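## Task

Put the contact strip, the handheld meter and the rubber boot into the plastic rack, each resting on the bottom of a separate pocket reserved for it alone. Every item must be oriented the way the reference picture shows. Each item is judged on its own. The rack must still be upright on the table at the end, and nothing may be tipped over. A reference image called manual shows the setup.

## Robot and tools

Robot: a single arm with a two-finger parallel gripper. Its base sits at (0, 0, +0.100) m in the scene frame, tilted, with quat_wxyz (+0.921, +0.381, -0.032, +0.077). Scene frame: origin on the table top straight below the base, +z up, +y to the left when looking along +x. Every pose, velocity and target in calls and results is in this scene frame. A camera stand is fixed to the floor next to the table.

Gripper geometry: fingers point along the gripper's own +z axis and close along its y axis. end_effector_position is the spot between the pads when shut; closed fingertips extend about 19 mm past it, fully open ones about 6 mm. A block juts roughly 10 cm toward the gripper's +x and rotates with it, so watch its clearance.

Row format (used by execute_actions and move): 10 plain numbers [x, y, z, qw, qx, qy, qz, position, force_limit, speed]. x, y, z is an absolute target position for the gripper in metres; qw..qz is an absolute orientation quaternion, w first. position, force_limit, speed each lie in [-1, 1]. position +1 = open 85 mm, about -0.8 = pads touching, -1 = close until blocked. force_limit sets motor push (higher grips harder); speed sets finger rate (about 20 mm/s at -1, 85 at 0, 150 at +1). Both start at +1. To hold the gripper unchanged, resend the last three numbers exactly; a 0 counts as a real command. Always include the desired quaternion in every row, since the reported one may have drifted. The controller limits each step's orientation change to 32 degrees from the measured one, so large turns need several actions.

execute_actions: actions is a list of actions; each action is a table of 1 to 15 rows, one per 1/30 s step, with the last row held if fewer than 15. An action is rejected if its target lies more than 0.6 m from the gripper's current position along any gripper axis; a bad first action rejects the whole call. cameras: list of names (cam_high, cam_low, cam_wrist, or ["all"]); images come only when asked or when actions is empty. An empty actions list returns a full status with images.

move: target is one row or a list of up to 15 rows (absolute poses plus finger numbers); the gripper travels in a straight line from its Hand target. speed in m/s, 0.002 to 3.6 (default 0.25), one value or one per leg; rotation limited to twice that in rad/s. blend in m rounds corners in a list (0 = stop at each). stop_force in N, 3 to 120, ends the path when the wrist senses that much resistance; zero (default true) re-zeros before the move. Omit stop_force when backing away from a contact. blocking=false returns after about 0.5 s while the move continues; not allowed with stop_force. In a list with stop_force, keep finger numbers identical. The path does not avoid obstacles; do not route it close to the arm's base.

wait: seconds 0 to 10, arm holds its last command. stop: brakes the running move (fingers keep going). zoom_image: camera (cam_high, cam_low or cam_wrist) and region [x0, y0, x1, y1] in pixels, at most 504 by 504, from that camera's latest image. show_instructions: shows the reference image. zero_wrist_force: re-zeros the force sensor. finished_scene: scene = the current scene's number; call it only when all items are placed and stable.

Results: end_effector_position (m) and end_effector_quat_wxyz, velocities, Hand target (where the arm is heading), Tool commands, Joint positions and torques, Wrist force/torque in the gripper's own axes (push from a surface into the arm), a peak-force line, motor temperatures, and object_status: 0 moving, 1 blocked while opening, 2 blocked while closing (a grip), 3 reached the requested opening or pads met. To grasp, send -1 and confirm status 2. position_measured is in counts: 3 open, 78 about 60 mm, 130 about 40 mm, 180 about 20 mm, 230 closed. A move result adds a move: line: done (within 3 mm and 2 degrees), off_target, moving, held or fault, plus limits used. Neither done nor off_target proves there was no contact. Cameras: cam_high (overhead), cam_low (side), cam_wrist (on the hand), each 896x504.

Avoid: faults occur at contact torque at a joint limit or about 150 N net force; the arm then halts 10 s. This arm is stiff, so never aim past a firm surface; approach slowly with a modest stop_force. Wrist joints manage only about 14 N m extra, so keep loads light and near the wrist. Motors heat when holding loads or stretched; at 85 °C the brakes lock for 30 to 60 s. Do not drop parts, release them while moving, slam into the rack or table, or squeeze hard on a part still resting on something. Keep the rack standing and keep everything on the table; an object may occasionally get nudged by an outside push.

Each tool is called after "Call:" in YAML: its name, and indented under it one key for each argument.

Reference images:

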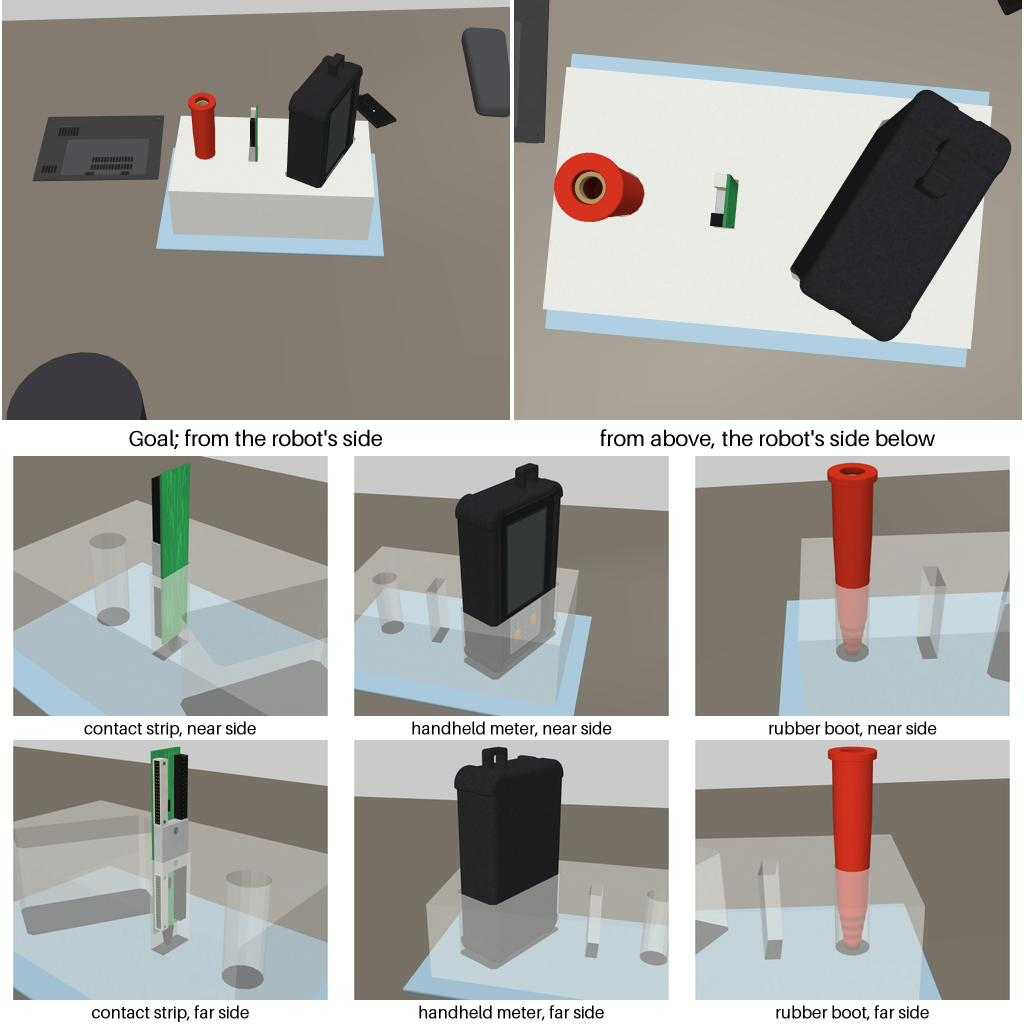

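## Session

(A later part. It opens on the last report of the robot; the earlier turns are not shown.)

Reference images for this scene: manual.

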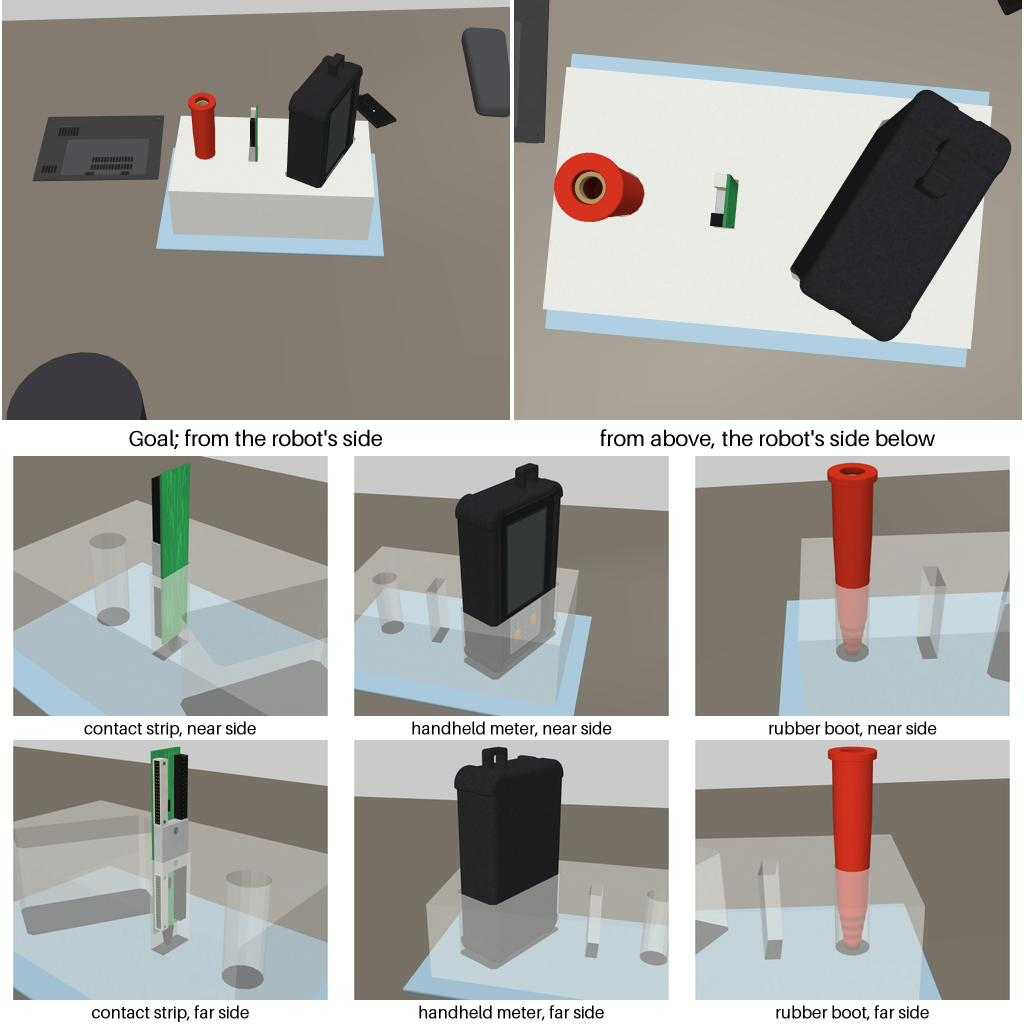

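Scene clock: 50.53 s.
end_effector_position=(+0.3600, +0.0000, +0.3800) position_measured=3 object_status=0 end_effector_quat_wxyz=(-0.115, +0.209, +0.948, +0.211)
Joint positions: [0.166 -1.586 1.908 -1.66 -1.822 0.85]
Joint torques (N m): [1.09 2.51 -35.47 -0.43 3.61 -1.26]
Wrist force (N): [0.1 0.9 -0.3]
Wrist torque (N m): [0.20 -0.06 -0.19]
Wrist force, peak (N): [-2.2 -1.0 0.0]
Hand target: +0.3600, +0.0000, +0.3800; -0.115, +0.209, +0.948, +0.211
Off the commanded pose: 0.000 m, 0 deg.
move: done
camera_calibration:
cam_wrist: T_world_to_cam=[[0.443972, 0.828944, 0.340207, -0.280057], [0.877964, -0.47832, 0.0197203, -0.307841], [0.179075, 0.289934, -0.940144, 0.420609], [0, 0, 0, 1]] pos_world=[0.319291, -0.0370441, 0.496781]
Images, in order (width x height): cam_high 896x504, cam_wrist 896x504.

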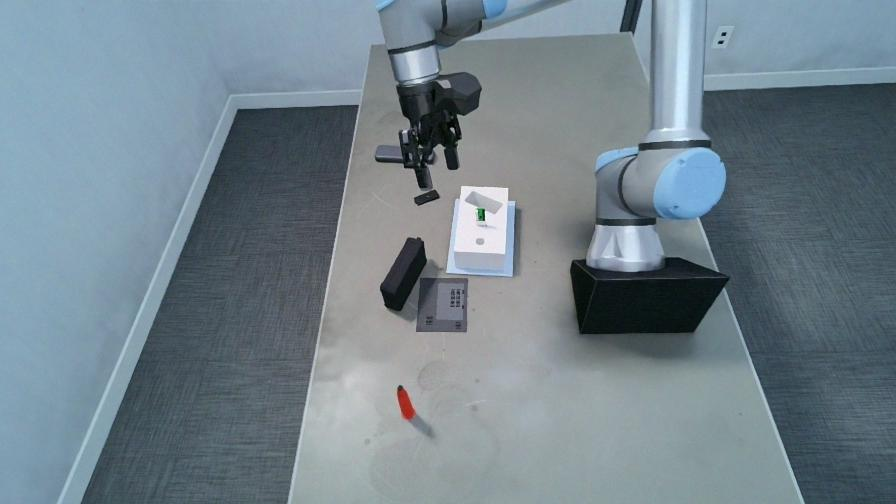

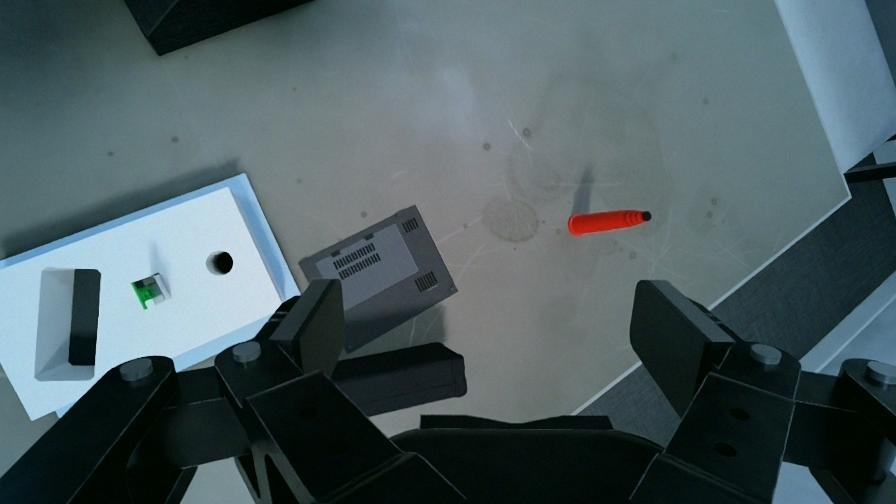

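Call:
move:
  target: [0.42, -0.14, 0.20, -0.2084, 0.7749, 0.5032, 0.3210, 0.6, 0, 0]
  speed: 0.3
  cameras: ["cam_wrist", "cam_high", "cam_low"]

Call:
zoom_image:
  camera: "cam_wrist"
  region: [250, 0, 650, 300]

Scene clock: 54.23 s.
end_effector_position=(+0.4200, -0.1400, +0.2000) position_measured=53 object_status=3 end_effector_quat_wxyz=(-0.208, +0.775, +0.503, +0.321)
Joint positions: [-0.611 -1.865 2.346 -2.334 -1.486 1.437]
Joint torques (N m): [-1.06 -3.97 1.22 -3.99 4.09 1.66]
Wrist force (N): [0.5 1.1 1.2]
Wrist torque (N m): [0.23 -0.11 -0.37]
Wrist force, peak (N): [1.1 1.7 -0.8]
Hand target: +0.4200, -0.1400, +0.2000; -0.208, +0.775, +0.503, +0.321
Off the commanded pose: 0.000 m, 0 deg.
move: done
camera_calibration:
cam_wrist: T_world_to_cam=[[0.917169, -0.398395, -0.00911309, -0.430089], [-0.365304, -0.831411, -0.4187, 0.136503], [0.159231, 0.387348, -0.908079, 0.296863], [0, 0, 0, 1]] pos_world=[0.39706, -0.172844, 0.32281]

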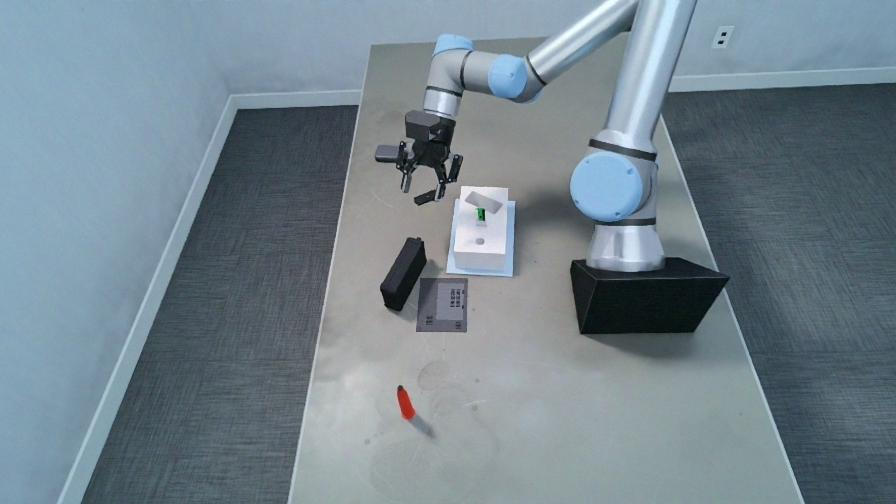

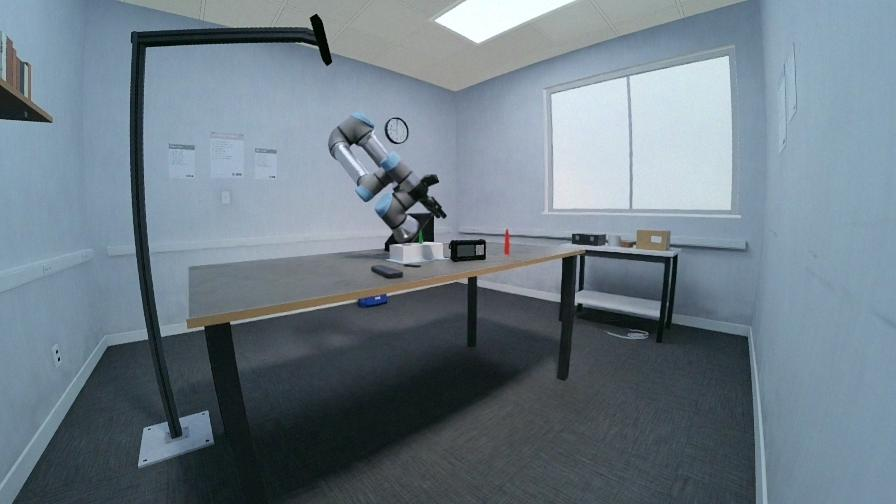

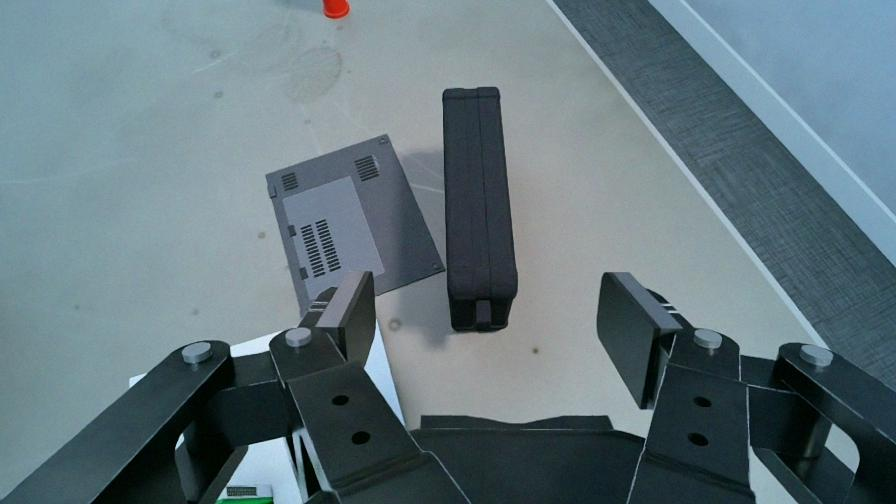

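Scaled by 1.260 from the camera's 896x504 image, which has a finer 1280x720 frame.

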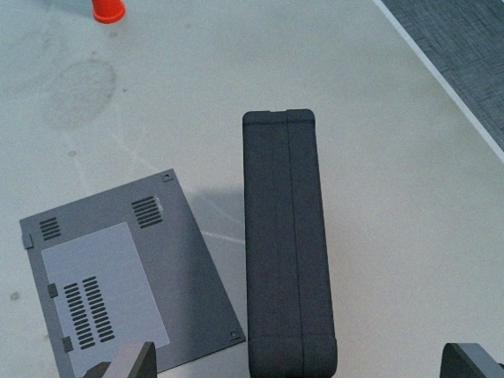

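Call:
move:
  target: [0.4362, -0.1182, 0.1227, -0.2126, 0.7683, 0.5133, 0.3182, 0.6, 0, 0]
  speed: 0.2
  cameras: ["cam_wrist"]

Call:
zoom_image:
  camera: "cam_wrist"
  region: [280, 0, 680, 400]

Scene clock: 55.57 s.
end_effector_position=(+0.4362, -0.1182, +0.1227) position_measured=53 object_status=3 end_effector_quat_wxyz=(-0.213, +0.768, +0.513, +0.318)
Joint positions: [-0.69 -1.664 2.404 -2.567 -1.469 1.341]
Joint torques (N m): [3.18 -7.21 -20.45 -3.69 4.23 -1.29]
Wrist force (N): [0.8 1.1 1.5]
Wrist torque (N m): [0.23 -0.15 -0.28]
Wrist force, peak (N): [-0.6 1.2 2.8]
Hand target: +0.4362, -0.1182, +0.1227; -0.213, +0.768, +0.513, +0.318
Off the commanded pose: 0.000 m, 0 deg.
move: done
camera_calibration:
cam_wrist: T_world_to_cam=[[0.927266, -0.374287, -0.00931002, -0.438418], [-0.34353, -0.840655, -0.418673, 0.117609], [0.148877, 0.39142, -0.908089, 0.220629], [0, 0, 0, 1]] pos_world=[0.414086, -0.151585, 0.245509]
Images, in order (width x height): cam_wrist 896x504.

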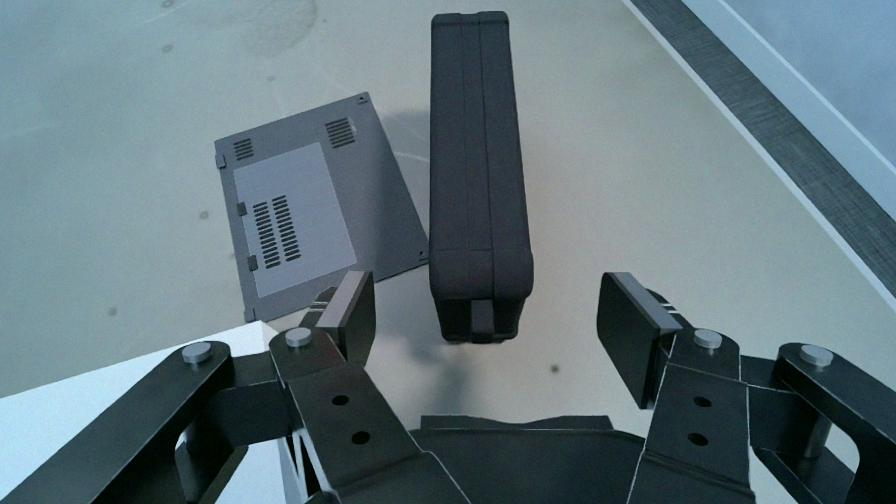

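Scaled by 1.260 from the camera's 896x504 image, which has a finer 1280x720 frame.

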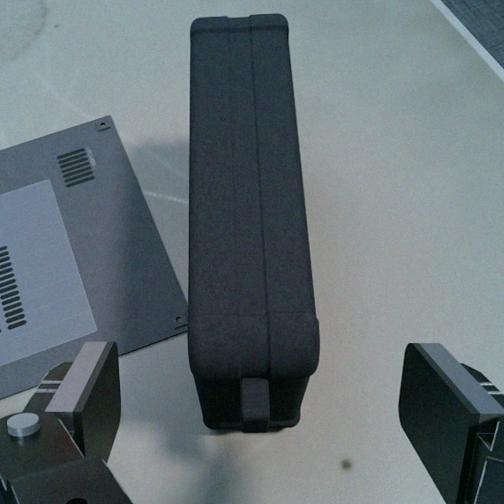

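Call:
move:
  target: [0.4633, -0.0529, 0.052, -0.2140, 0.7660, 0.5166, 0.3172, 0.6, 0, 0]
  speed: 0.06
  stop_force: 5
  cameras: ["cam_wrist", "cam_low", "cam_high"]

Call:
zoom_image:
  camera: "cam_low"
  region: [400, 190, 520, 280]

Scene clock: 58.80 s.
end_effector_position=(+0.4604, -0.0589, +0.0587) position_measured=53 object_status=3 end_effector_quat_wxyz=(-0.214, +0.766, +0.516, +0.317)
Joint positions: [-0.664 -1.362 2.428 -2.89 -1.476 1.359]
Joint torques (N m): [6.49 -39.89 8.31 -0.13 3.24 -1.2]
Wrist force (N): [2.6 0.7 0.4]
Wrist torque (N m): [0.18 -0.29 -0.34]
Wrist force, peak (N): [20.2 -18.2 -79.6]
Hand target: +0.4604, -0.0589, +0.0587; -0.214, +0.766, +0.516, +0.317
Off the commanded pose: 0.009 m, 0 deg.
move: contact
camera_calibration:
cam_wrist: T_world_to_cam=[[0.930397, -0.366421, -0.00981816, -0.440202], [-0.336572, -0.843383, -0.418836, 0.145573], [0.14519, 0.392989, -0.908009, 0.137508], [0, 0, 0, 1]] pos_world=[0.438593, -0.0925646, 0.181508]

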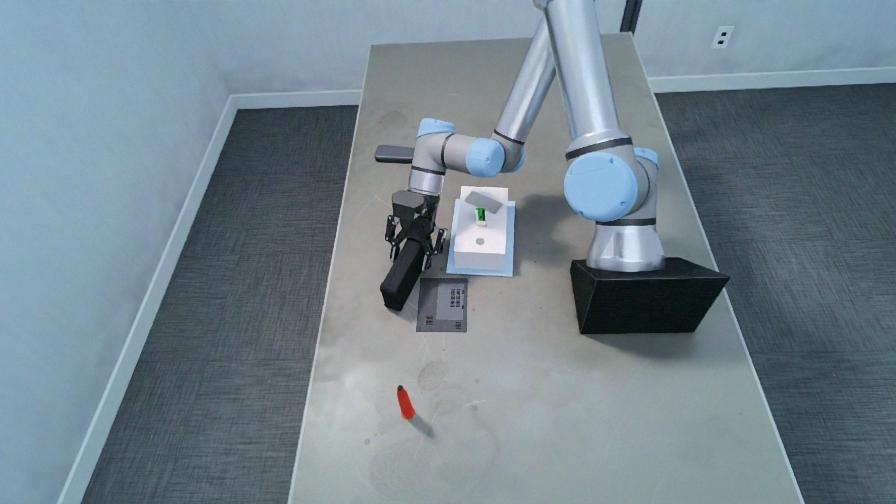

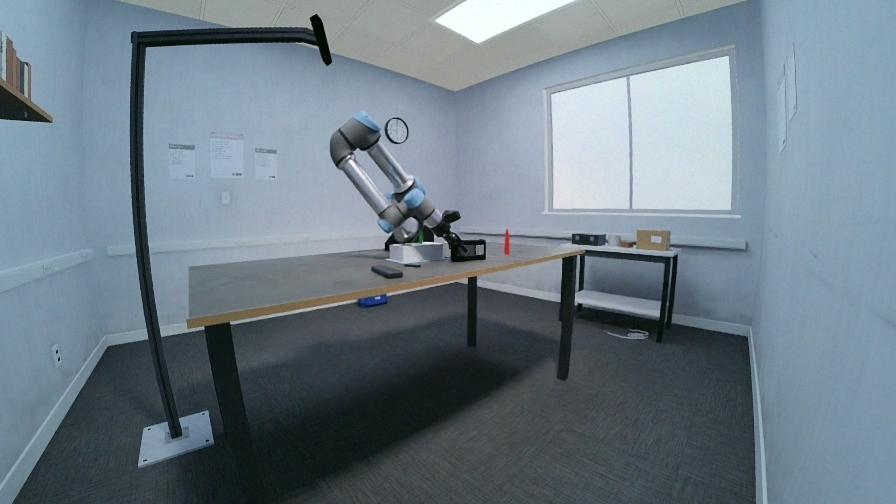

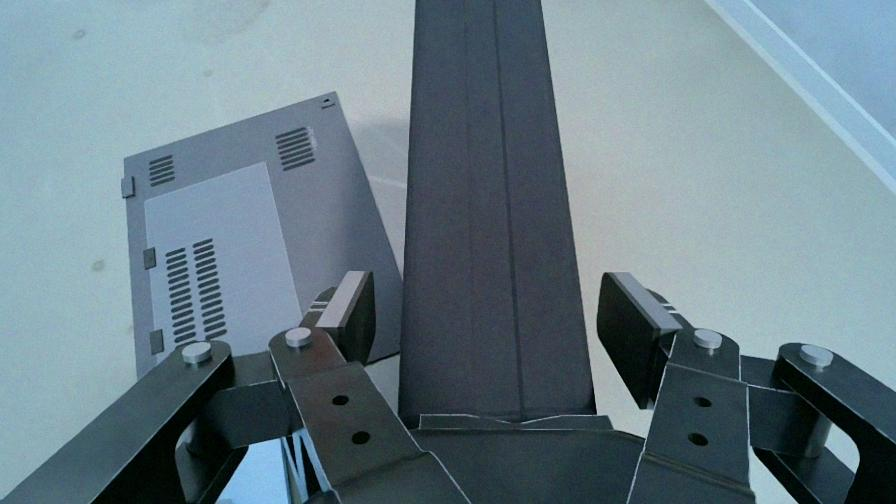

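Scaled by 4.200 from the camera's 896x504 image, which has a finer 1280x720 frame.

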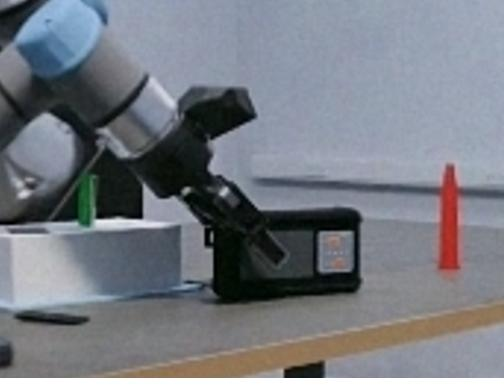

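Call:
move:
  target:
    - [0.4576, -0.0654, 0.0657, -0.2140, 0.7660, 0.5166, 0.3172, 0.6, 0, 0]
    - [0.4532, -0.0768, 0.0560, -0.2140, 0.7660, 0.5166, 0.3172, 0.6, 0, 0]
  speed: 0.04
  cameras: ["cam_wrist", "cam_low"]

Call:
zoom_image:
  camera: "cam_low"
  region: [400, 190, 520, 280]

Scene clock: 60.57 s.
end_effector_position=(+0.4532, -0.0768, +0.0560) position_measured=53 object_status=3 end_effector_quat_wxyz=(-0.214, +0.766, +0.517, +0.317)
Joint positions: [-0.708 -1.406 2.433 -2.847 -1.466 1.317]
Joint torques (N m): [6.51 -40.42 8.93 0.03 4.24 -1.26]
Wrist force (N): [0.9 0.7 1.2]
Wrist torque (N m): [0.17 -0.18 -0.28]
Wrist force, peak (N): [2.7 0.7 0.3]
Hand target: +0.4532, -0.0768, +0.0560; -0.214, +0.766, +0.517, +0.317
Off the commanded pose: 0.000 m, 0 deg.
move: done
camera_calibration:
cam_wrist: T_world_to_cam=[[0.930482, -0.366217, -0.00938289, -0.440144], [-0.336249, -0.843613, -0.418633, 0.126806], [0.145395, 0.392686, -0.908107, 0.142994], [0, 0, 0, 1]] pos_world=[0.431394, -0.110365, 0.178809]
Images, in order (width x height): cam_low 896x504, cam_wrist 896x504.

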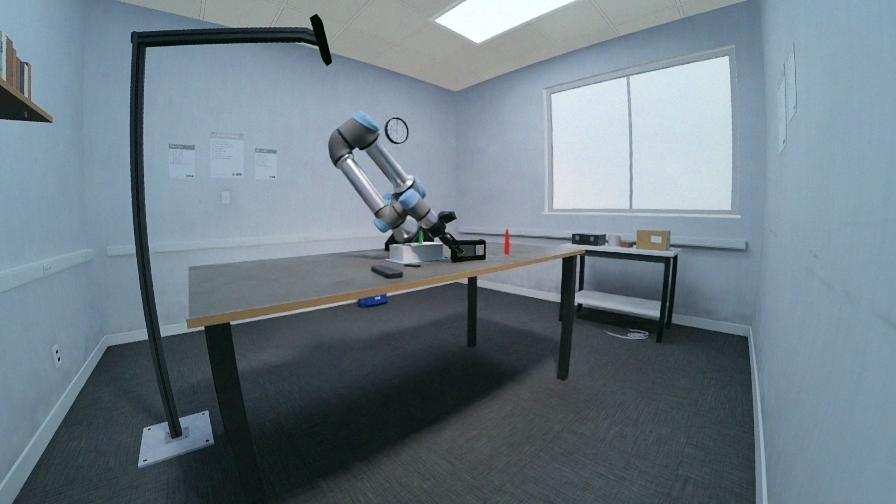

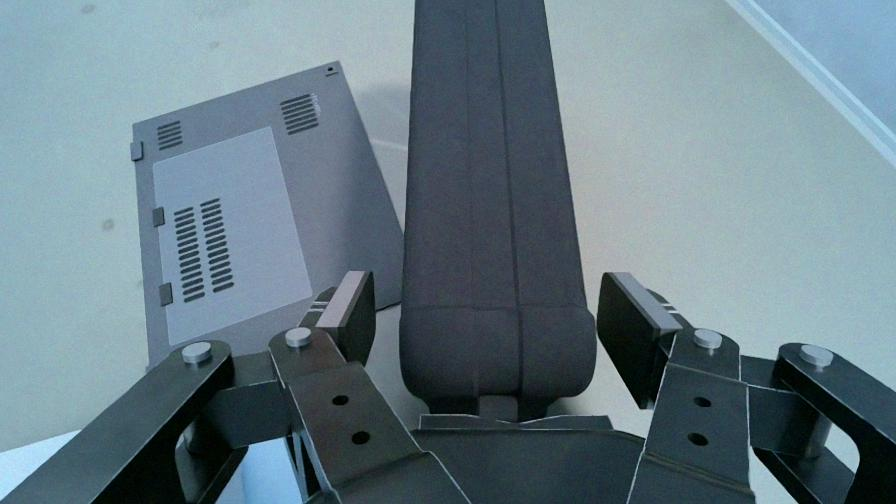

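Scaled by 4.200 from the camera's 896x504 image, which has a finer 1280x720 frame.

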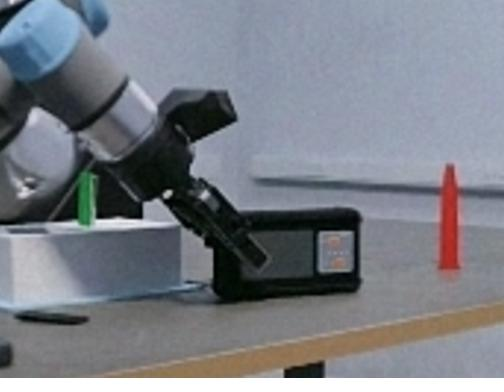

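Call:
move:
  target: [0.4532, -0.0768, 0.0560, -0.2140, 0.7660, 0.5166, 0.3172, -1, -0.4, -1]
  speed: 0.04

Call:
wait:
  seconds: 0.6
  cameras: ["cam_wrist"]

Scene clock: 62.57 s.
end_effector_position=(+0.4532, -0.0768, +0.0560) position_measured=132 object_status=0 end_effector_quat_wxyz=(-0.214, +0.766, +0.517, +0.317)
Joint positions: [-0.708 -1.406 2.433 -2.847 -1.466 1.316]
Joint torques (N m): [5.9 -29.21 6.19 -1.01 1.39 -1.17]
Wrist force (N): [8.0 -8.0 -17.9]
Wrist torque (N m): [0.15 -0.38 -0.22]
Wrist force, peak (N): [8.0 -8.0 -17.9]
Hand target: +0.4532, -0.0768, +0.0560; -0.214, +0.766, +0.517, +0.317
Off the commanded pose: 0.000 m, 0 deg.
move: done

Scene clock: 63.17 s.
end_effector_position=(+0.4532, -0.0768, +0.0560) position_measured=132 object_status=2 end_effector_quat_wxyz=(-0.214, +0.766, +0.517, +0.317)
Joint positions: [-0.708 -1.406 2.433 -2.847 -1.466 1.316]
Joint torques (N m): [6.37 -17.42 3.63 -2.03 -1.2 -1.38]
Wrist force (N): [7.8 -7.8 -17.5]
Wrist torque (N m): [0.19 -0.36 -0.22]
Wrist force, peak (N): [7.7 -8.1 -18.0]
Hand target: +0.4532, -0.0768, +0.0560; -0.214, +0.766, +0.517, +0.317
Tool commands: gripper/position=-1.0 gripper/force_limit=-0.4 gripper/speed=-1.0
Off the commanded pose: 0.000 m, 0 deg.
wait: 0.60 s; at rest by 0.17 s
camera_calibration:
cam_wrist: T_world_to_cam=[[0.930468, -0.366255, -0.00929901, -0.440194], [-0.336246, -0.843599, -0.418664, 0.126727], [0.145493, 0.39268, -0.908094, 0.142988], [0, 0, 0, 1]] pos_world=[0.431394, -0.110465, 0.178809]
Images, in order (width x height): cam_wrist 896x504.

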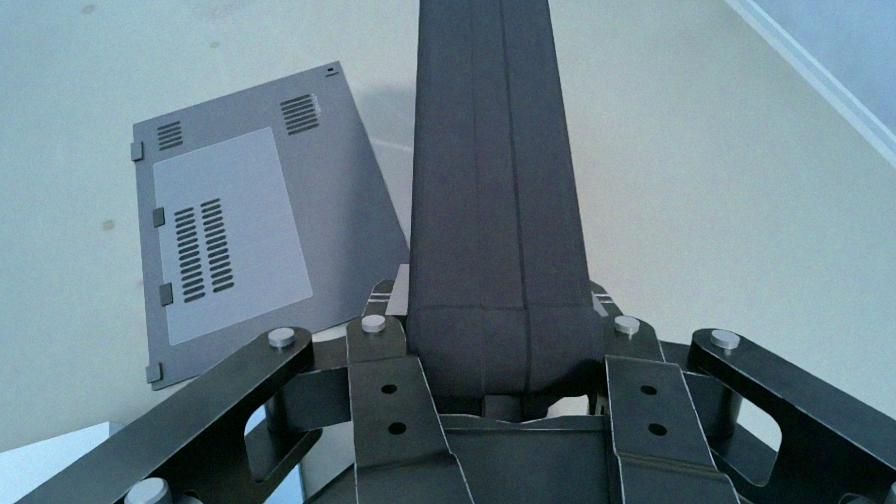

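Call:
move:
  target: [0.4532, -0.0768, 0.10, -0.2140, 0.7660, 0.5166, 0.3172, -1, -0.4, -1]
  speed: 0.04
  cameras: ["cam_wrist", "cam_low"]

Call:
zoom_image:
  camera: "cam_low"
  region: [400, 190, 520, 280]

Scene clock: 64.87 s.
end_effector_position=(+0.4532, -0.0768, +0.1000) position_measured=132 object_status=2 end_effector_quat_wxyz=(-0.214, +0.766, +0.517, +0.317)
Joint positions: [-0.634 -1.506 2.417 -2.739 -1.484 1.389]
Joint torques (N m): [34.33 -37.95 -16.9 0.09 -0.95 1.64]
Wrist force (N): [-1.1 0.9 3.4]
Wrist torque (N m): [0.19 -0.27 -0.38]
Wrist force, peak (N): [7.9 -8.1 -17.7]
Hand target: +0.4532, -0.0768, +0.1000; -0.214, +0.766, +0.517, +0.317
Off the commanded pose: 0.000 m, 0 deg.
move: done
camera_calibration:
cam_wrist: T_world_to_cam=[[0.930482, -0.366217, -0.00938289, -0.439732], [-0.336249, -0.843613, -0.418633, 0.145184], [0.145395, 0.392686, -0.908107, 0.18286], [0, 0, 0, 1]] pos_world=[0.431394, -0.110365, 0.222709]
Images, in order (width x height): cam_low 896x504, cam_wrist 896x504.

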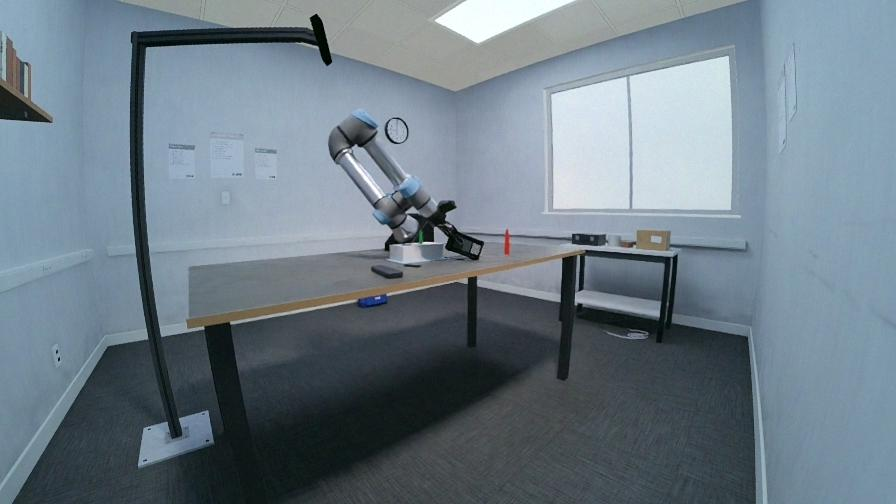

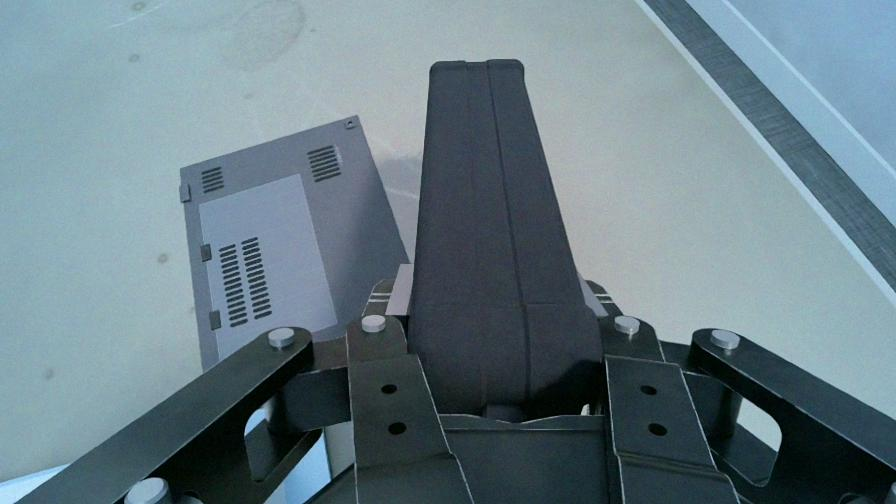

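Scaled by 4.200 from the camera's 896x504 image, which has a finer 1280x720 frame.

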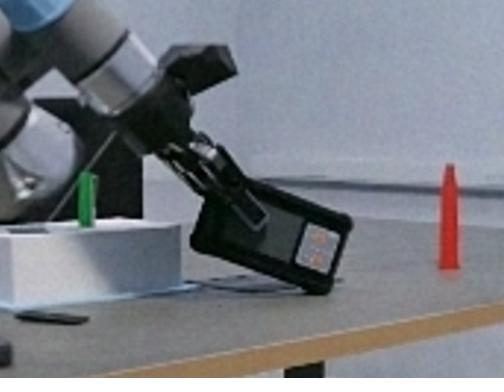

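Call:
move:
  target:
    - [0.445, -0.08, 0.20, -0.2140, 0.7660, 0.5166, 0.3172, -1, -0.4, -1]
    - [0.42, -0.10, 0.30, -0.0506, 0.9479, -0.2487, -0.1928, -1, -0.4, -1]
  speed: [0.08, 0.2]
  blend: [0.03, 0]
  cameras: ["cam_wrist", "cam_low", "cam_high"]

Call:
zoom_image:
  camera: "cam_low"
  region: [380, 150, 520, 280]

Call:
zoom_image:
  camera: "cam_high"
  region: [350, 60, 550, 260]

Scene clock: 72.27 s.
end_effector_position=(+0.4200, -0.1000, +0.3000) position_measured=132 object_status=2 end_effector_quat_wxyz=(-0.051, +0.948, -0.249, -0.193)
Joint positions: [-0.032 -1.408 1.724 -1.41 -2.054 4.05]
Joint torques (N m): [7.81 -4.91 -34.55 0.5 3.5 1.54]
Wrist force (N): [1.3 0.1 2.0]
Wrist torque (N m): [0.12 0.02 0.10]
Wrist force, peak (N): [-2.0 0.8 4.2]
Hand target: +0.4200, -0.1000, +0.3000; -0.051, +0.948, -0.249, -0.193
Off the commanded pose: 0.000 m, 0 deg.
move: done
camera_calibration:
cam_wrist: T_world_to_cam=[[-0.495352, -0.86861, -0.0120022, 0.133847], [-0.636896, 0.353745, 0.685002, 0.113092], [-0.590754, 0.346961, -0.728442, 0.629182], [0, 0, 0, 1]] pos_world=[0.510021, -0.142047, 0.382461]

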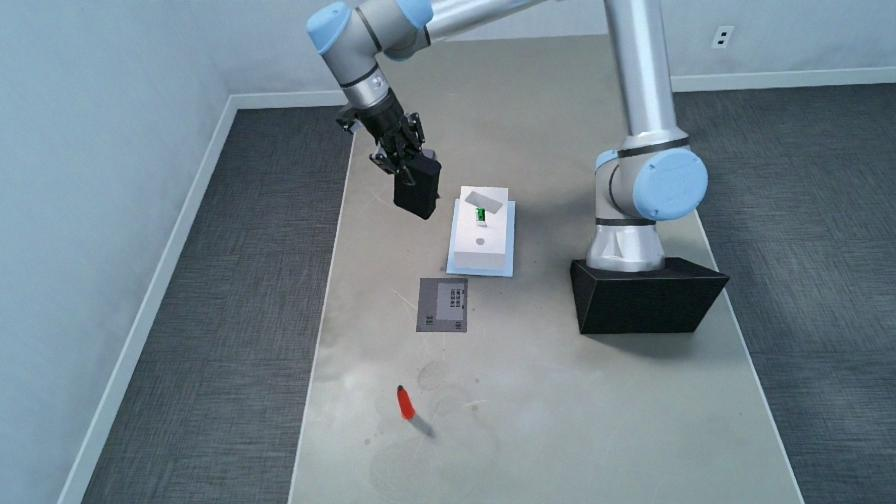

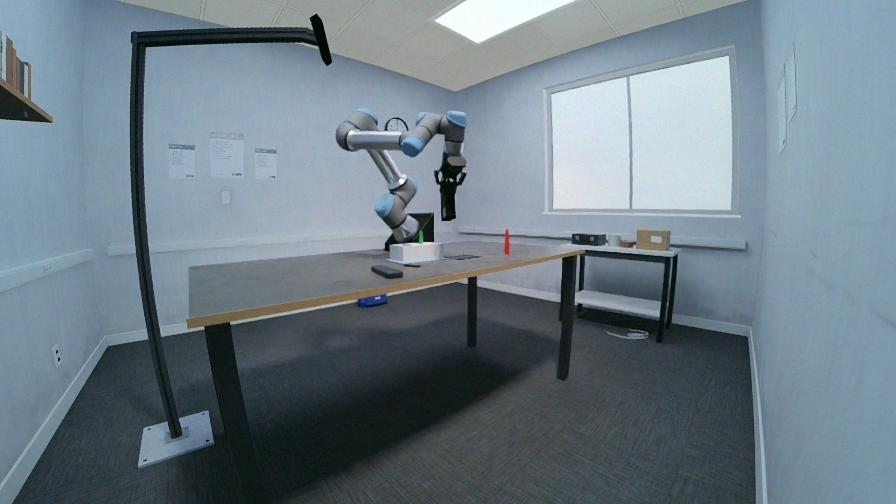

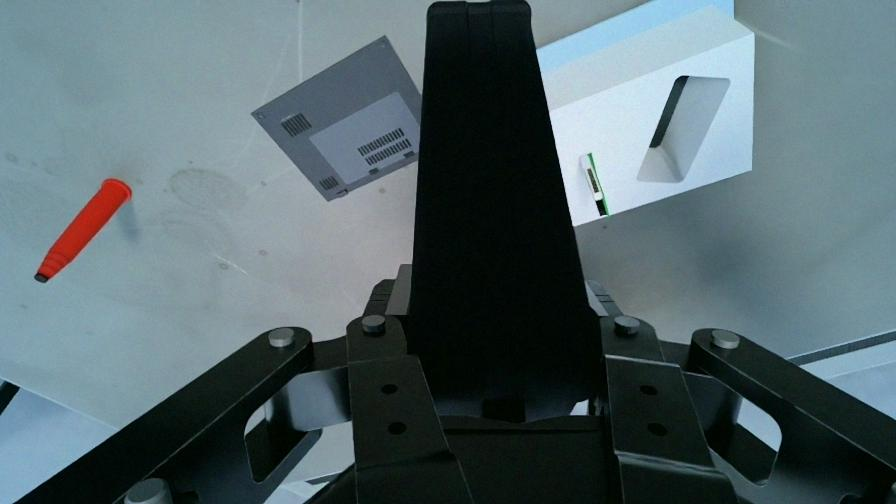

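Scaled by 3.600 from the camera's 896x504 image, which has a finer 1280x720 frame.

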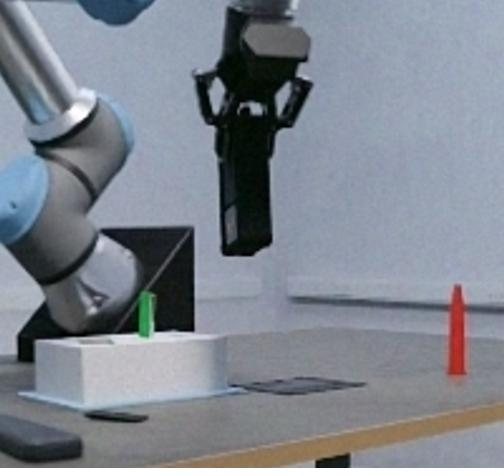

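Scaled by 2.520 from the camera's 896x504 image, which has a finer 1280x720 frame.

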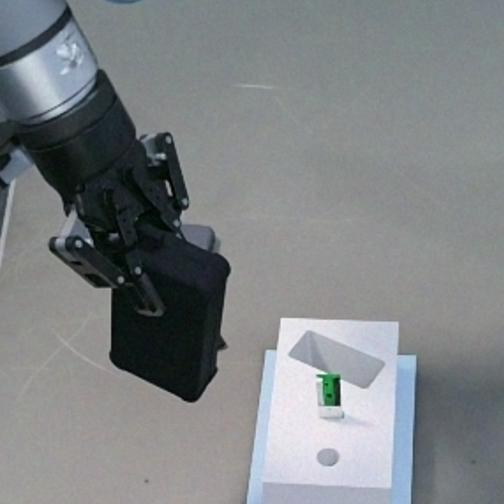

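Call:
move:
  target:
    - [0.36, -0.18, 0.29, -0.0805, 0.9192, -0.2592, -0.2855, -1, -0.4, -1]
    - [0.2997, -0.2184, 0.225, -0.0805, 0.9192, -0.2592, -0.2855, -1, -0.4, -1]
  speed: 0.12
  blend: [0.03, 0]
  cameras: ["cam_wrist", "cam_low", "cam_high"]

Call:
zoom_image:
  camera: "cam_low"
  region: [360, 160, 480, 280]

Call:
zoom_image:
  camera: "cam_high"
  region: [410, 100, 550, 240]

Call:
zoom_image:
  camera: "cam_wrist"
  region: [350, 0, 750, 300]

Scene clock: 75.40 s.
end_effector_position=(+0.2997, -0.2184, +0.2250) position_measured=132 object_status=2 end_effector_quat_wxyz=(-0.080, +0.919, -0.259, -0.285)
Joint positions: [-0.415 -1.73 1.969 -1.366 -2.072 3.764]
Joint torques (N m): [2.68 -33.11 0.03 -1.84 -1.74 -1.21]
Wrist force (N): [1.2 -0.3 2.1]
Wrist torque (N m): [0.12 0.17 0.25]
Wrist force, peak (N): [1.3 -1.9 2.4]
Hand target: +0.2997, -0.2184, +0.2250; -0.080, +0.919, -0.259, -0.285
Off the commanded pose: 0.000 m, 0 deg.
move: done
camera_calibration:
cam_wrist: T_world_to_cam=[[-0.52871, -0.848736, -0.0106035, -0.0153993], [-0.494356, 0.29775, 0.816675, 0.0451597], [-0.689984, 0.437026, -0.577001, 0.559882], [0, 0, 0, 1]] pos_world=[0.400493, -0.271199, 0.286008]

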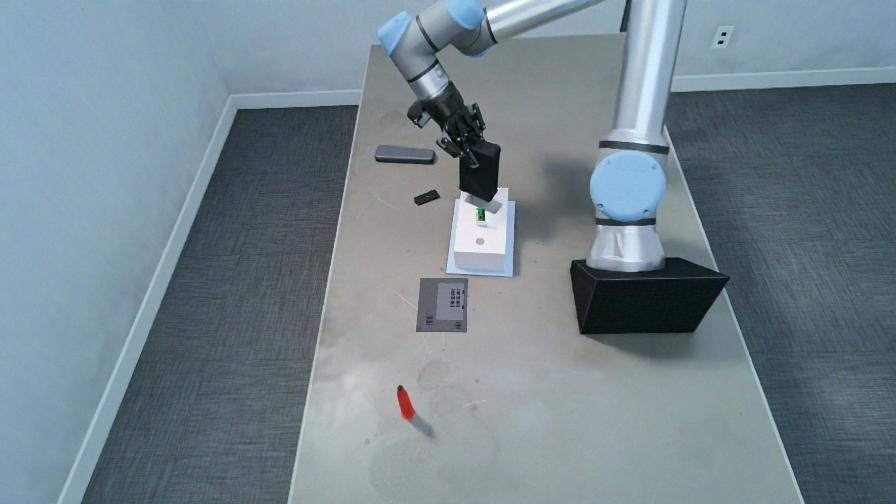

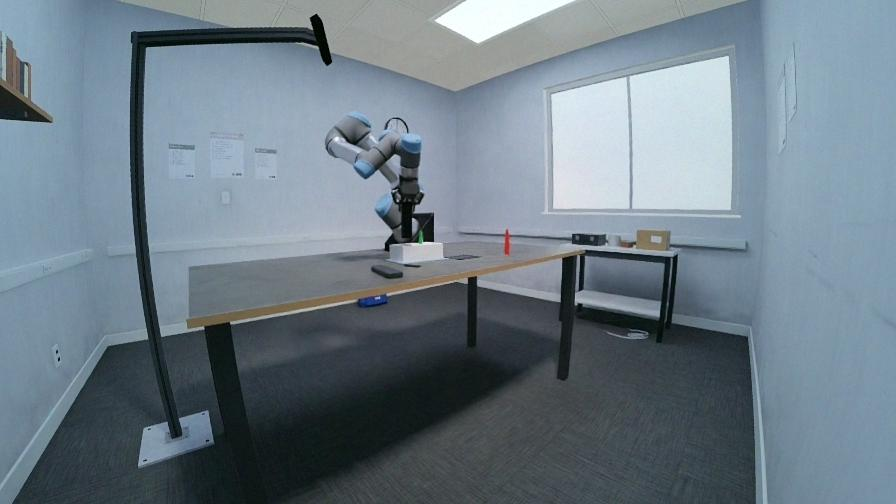

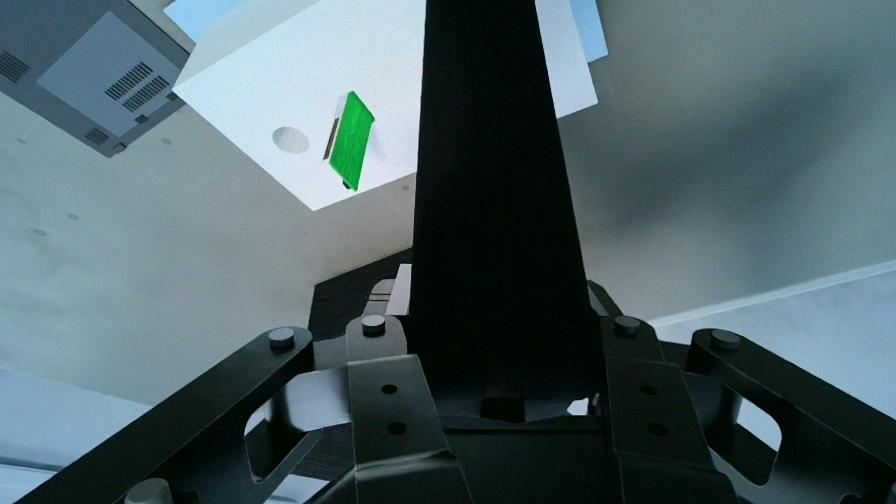

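Scaled by 4.200 from the camera's 896x504 image, which has a finer 1280x720 frame.

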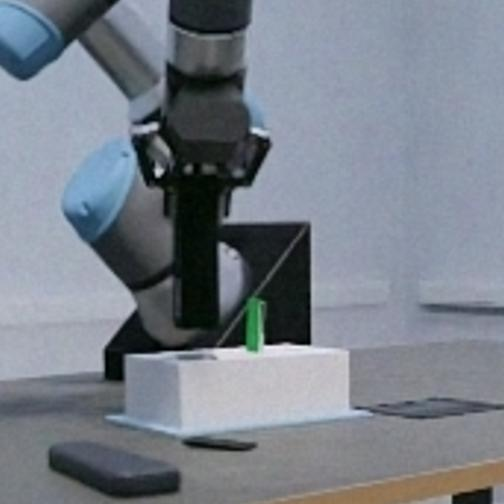

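Scaled by 3.600 from the camera's 896x504 image, which has a finer 1280x720 frame.

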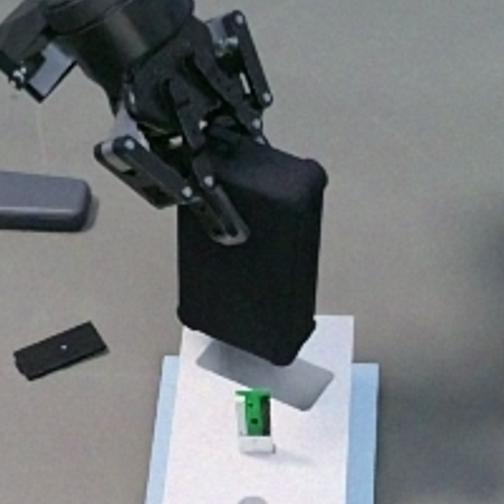

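Scaled by 1.260 from the camera's 896x504 image, which has a finer 1280x720 frame.

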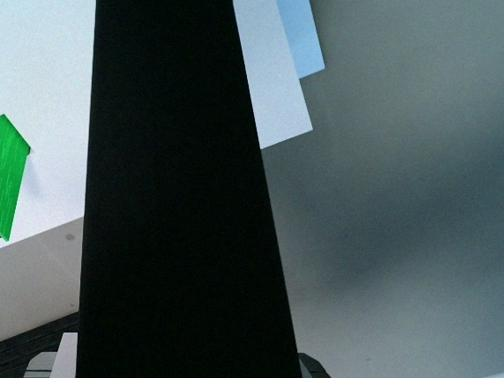

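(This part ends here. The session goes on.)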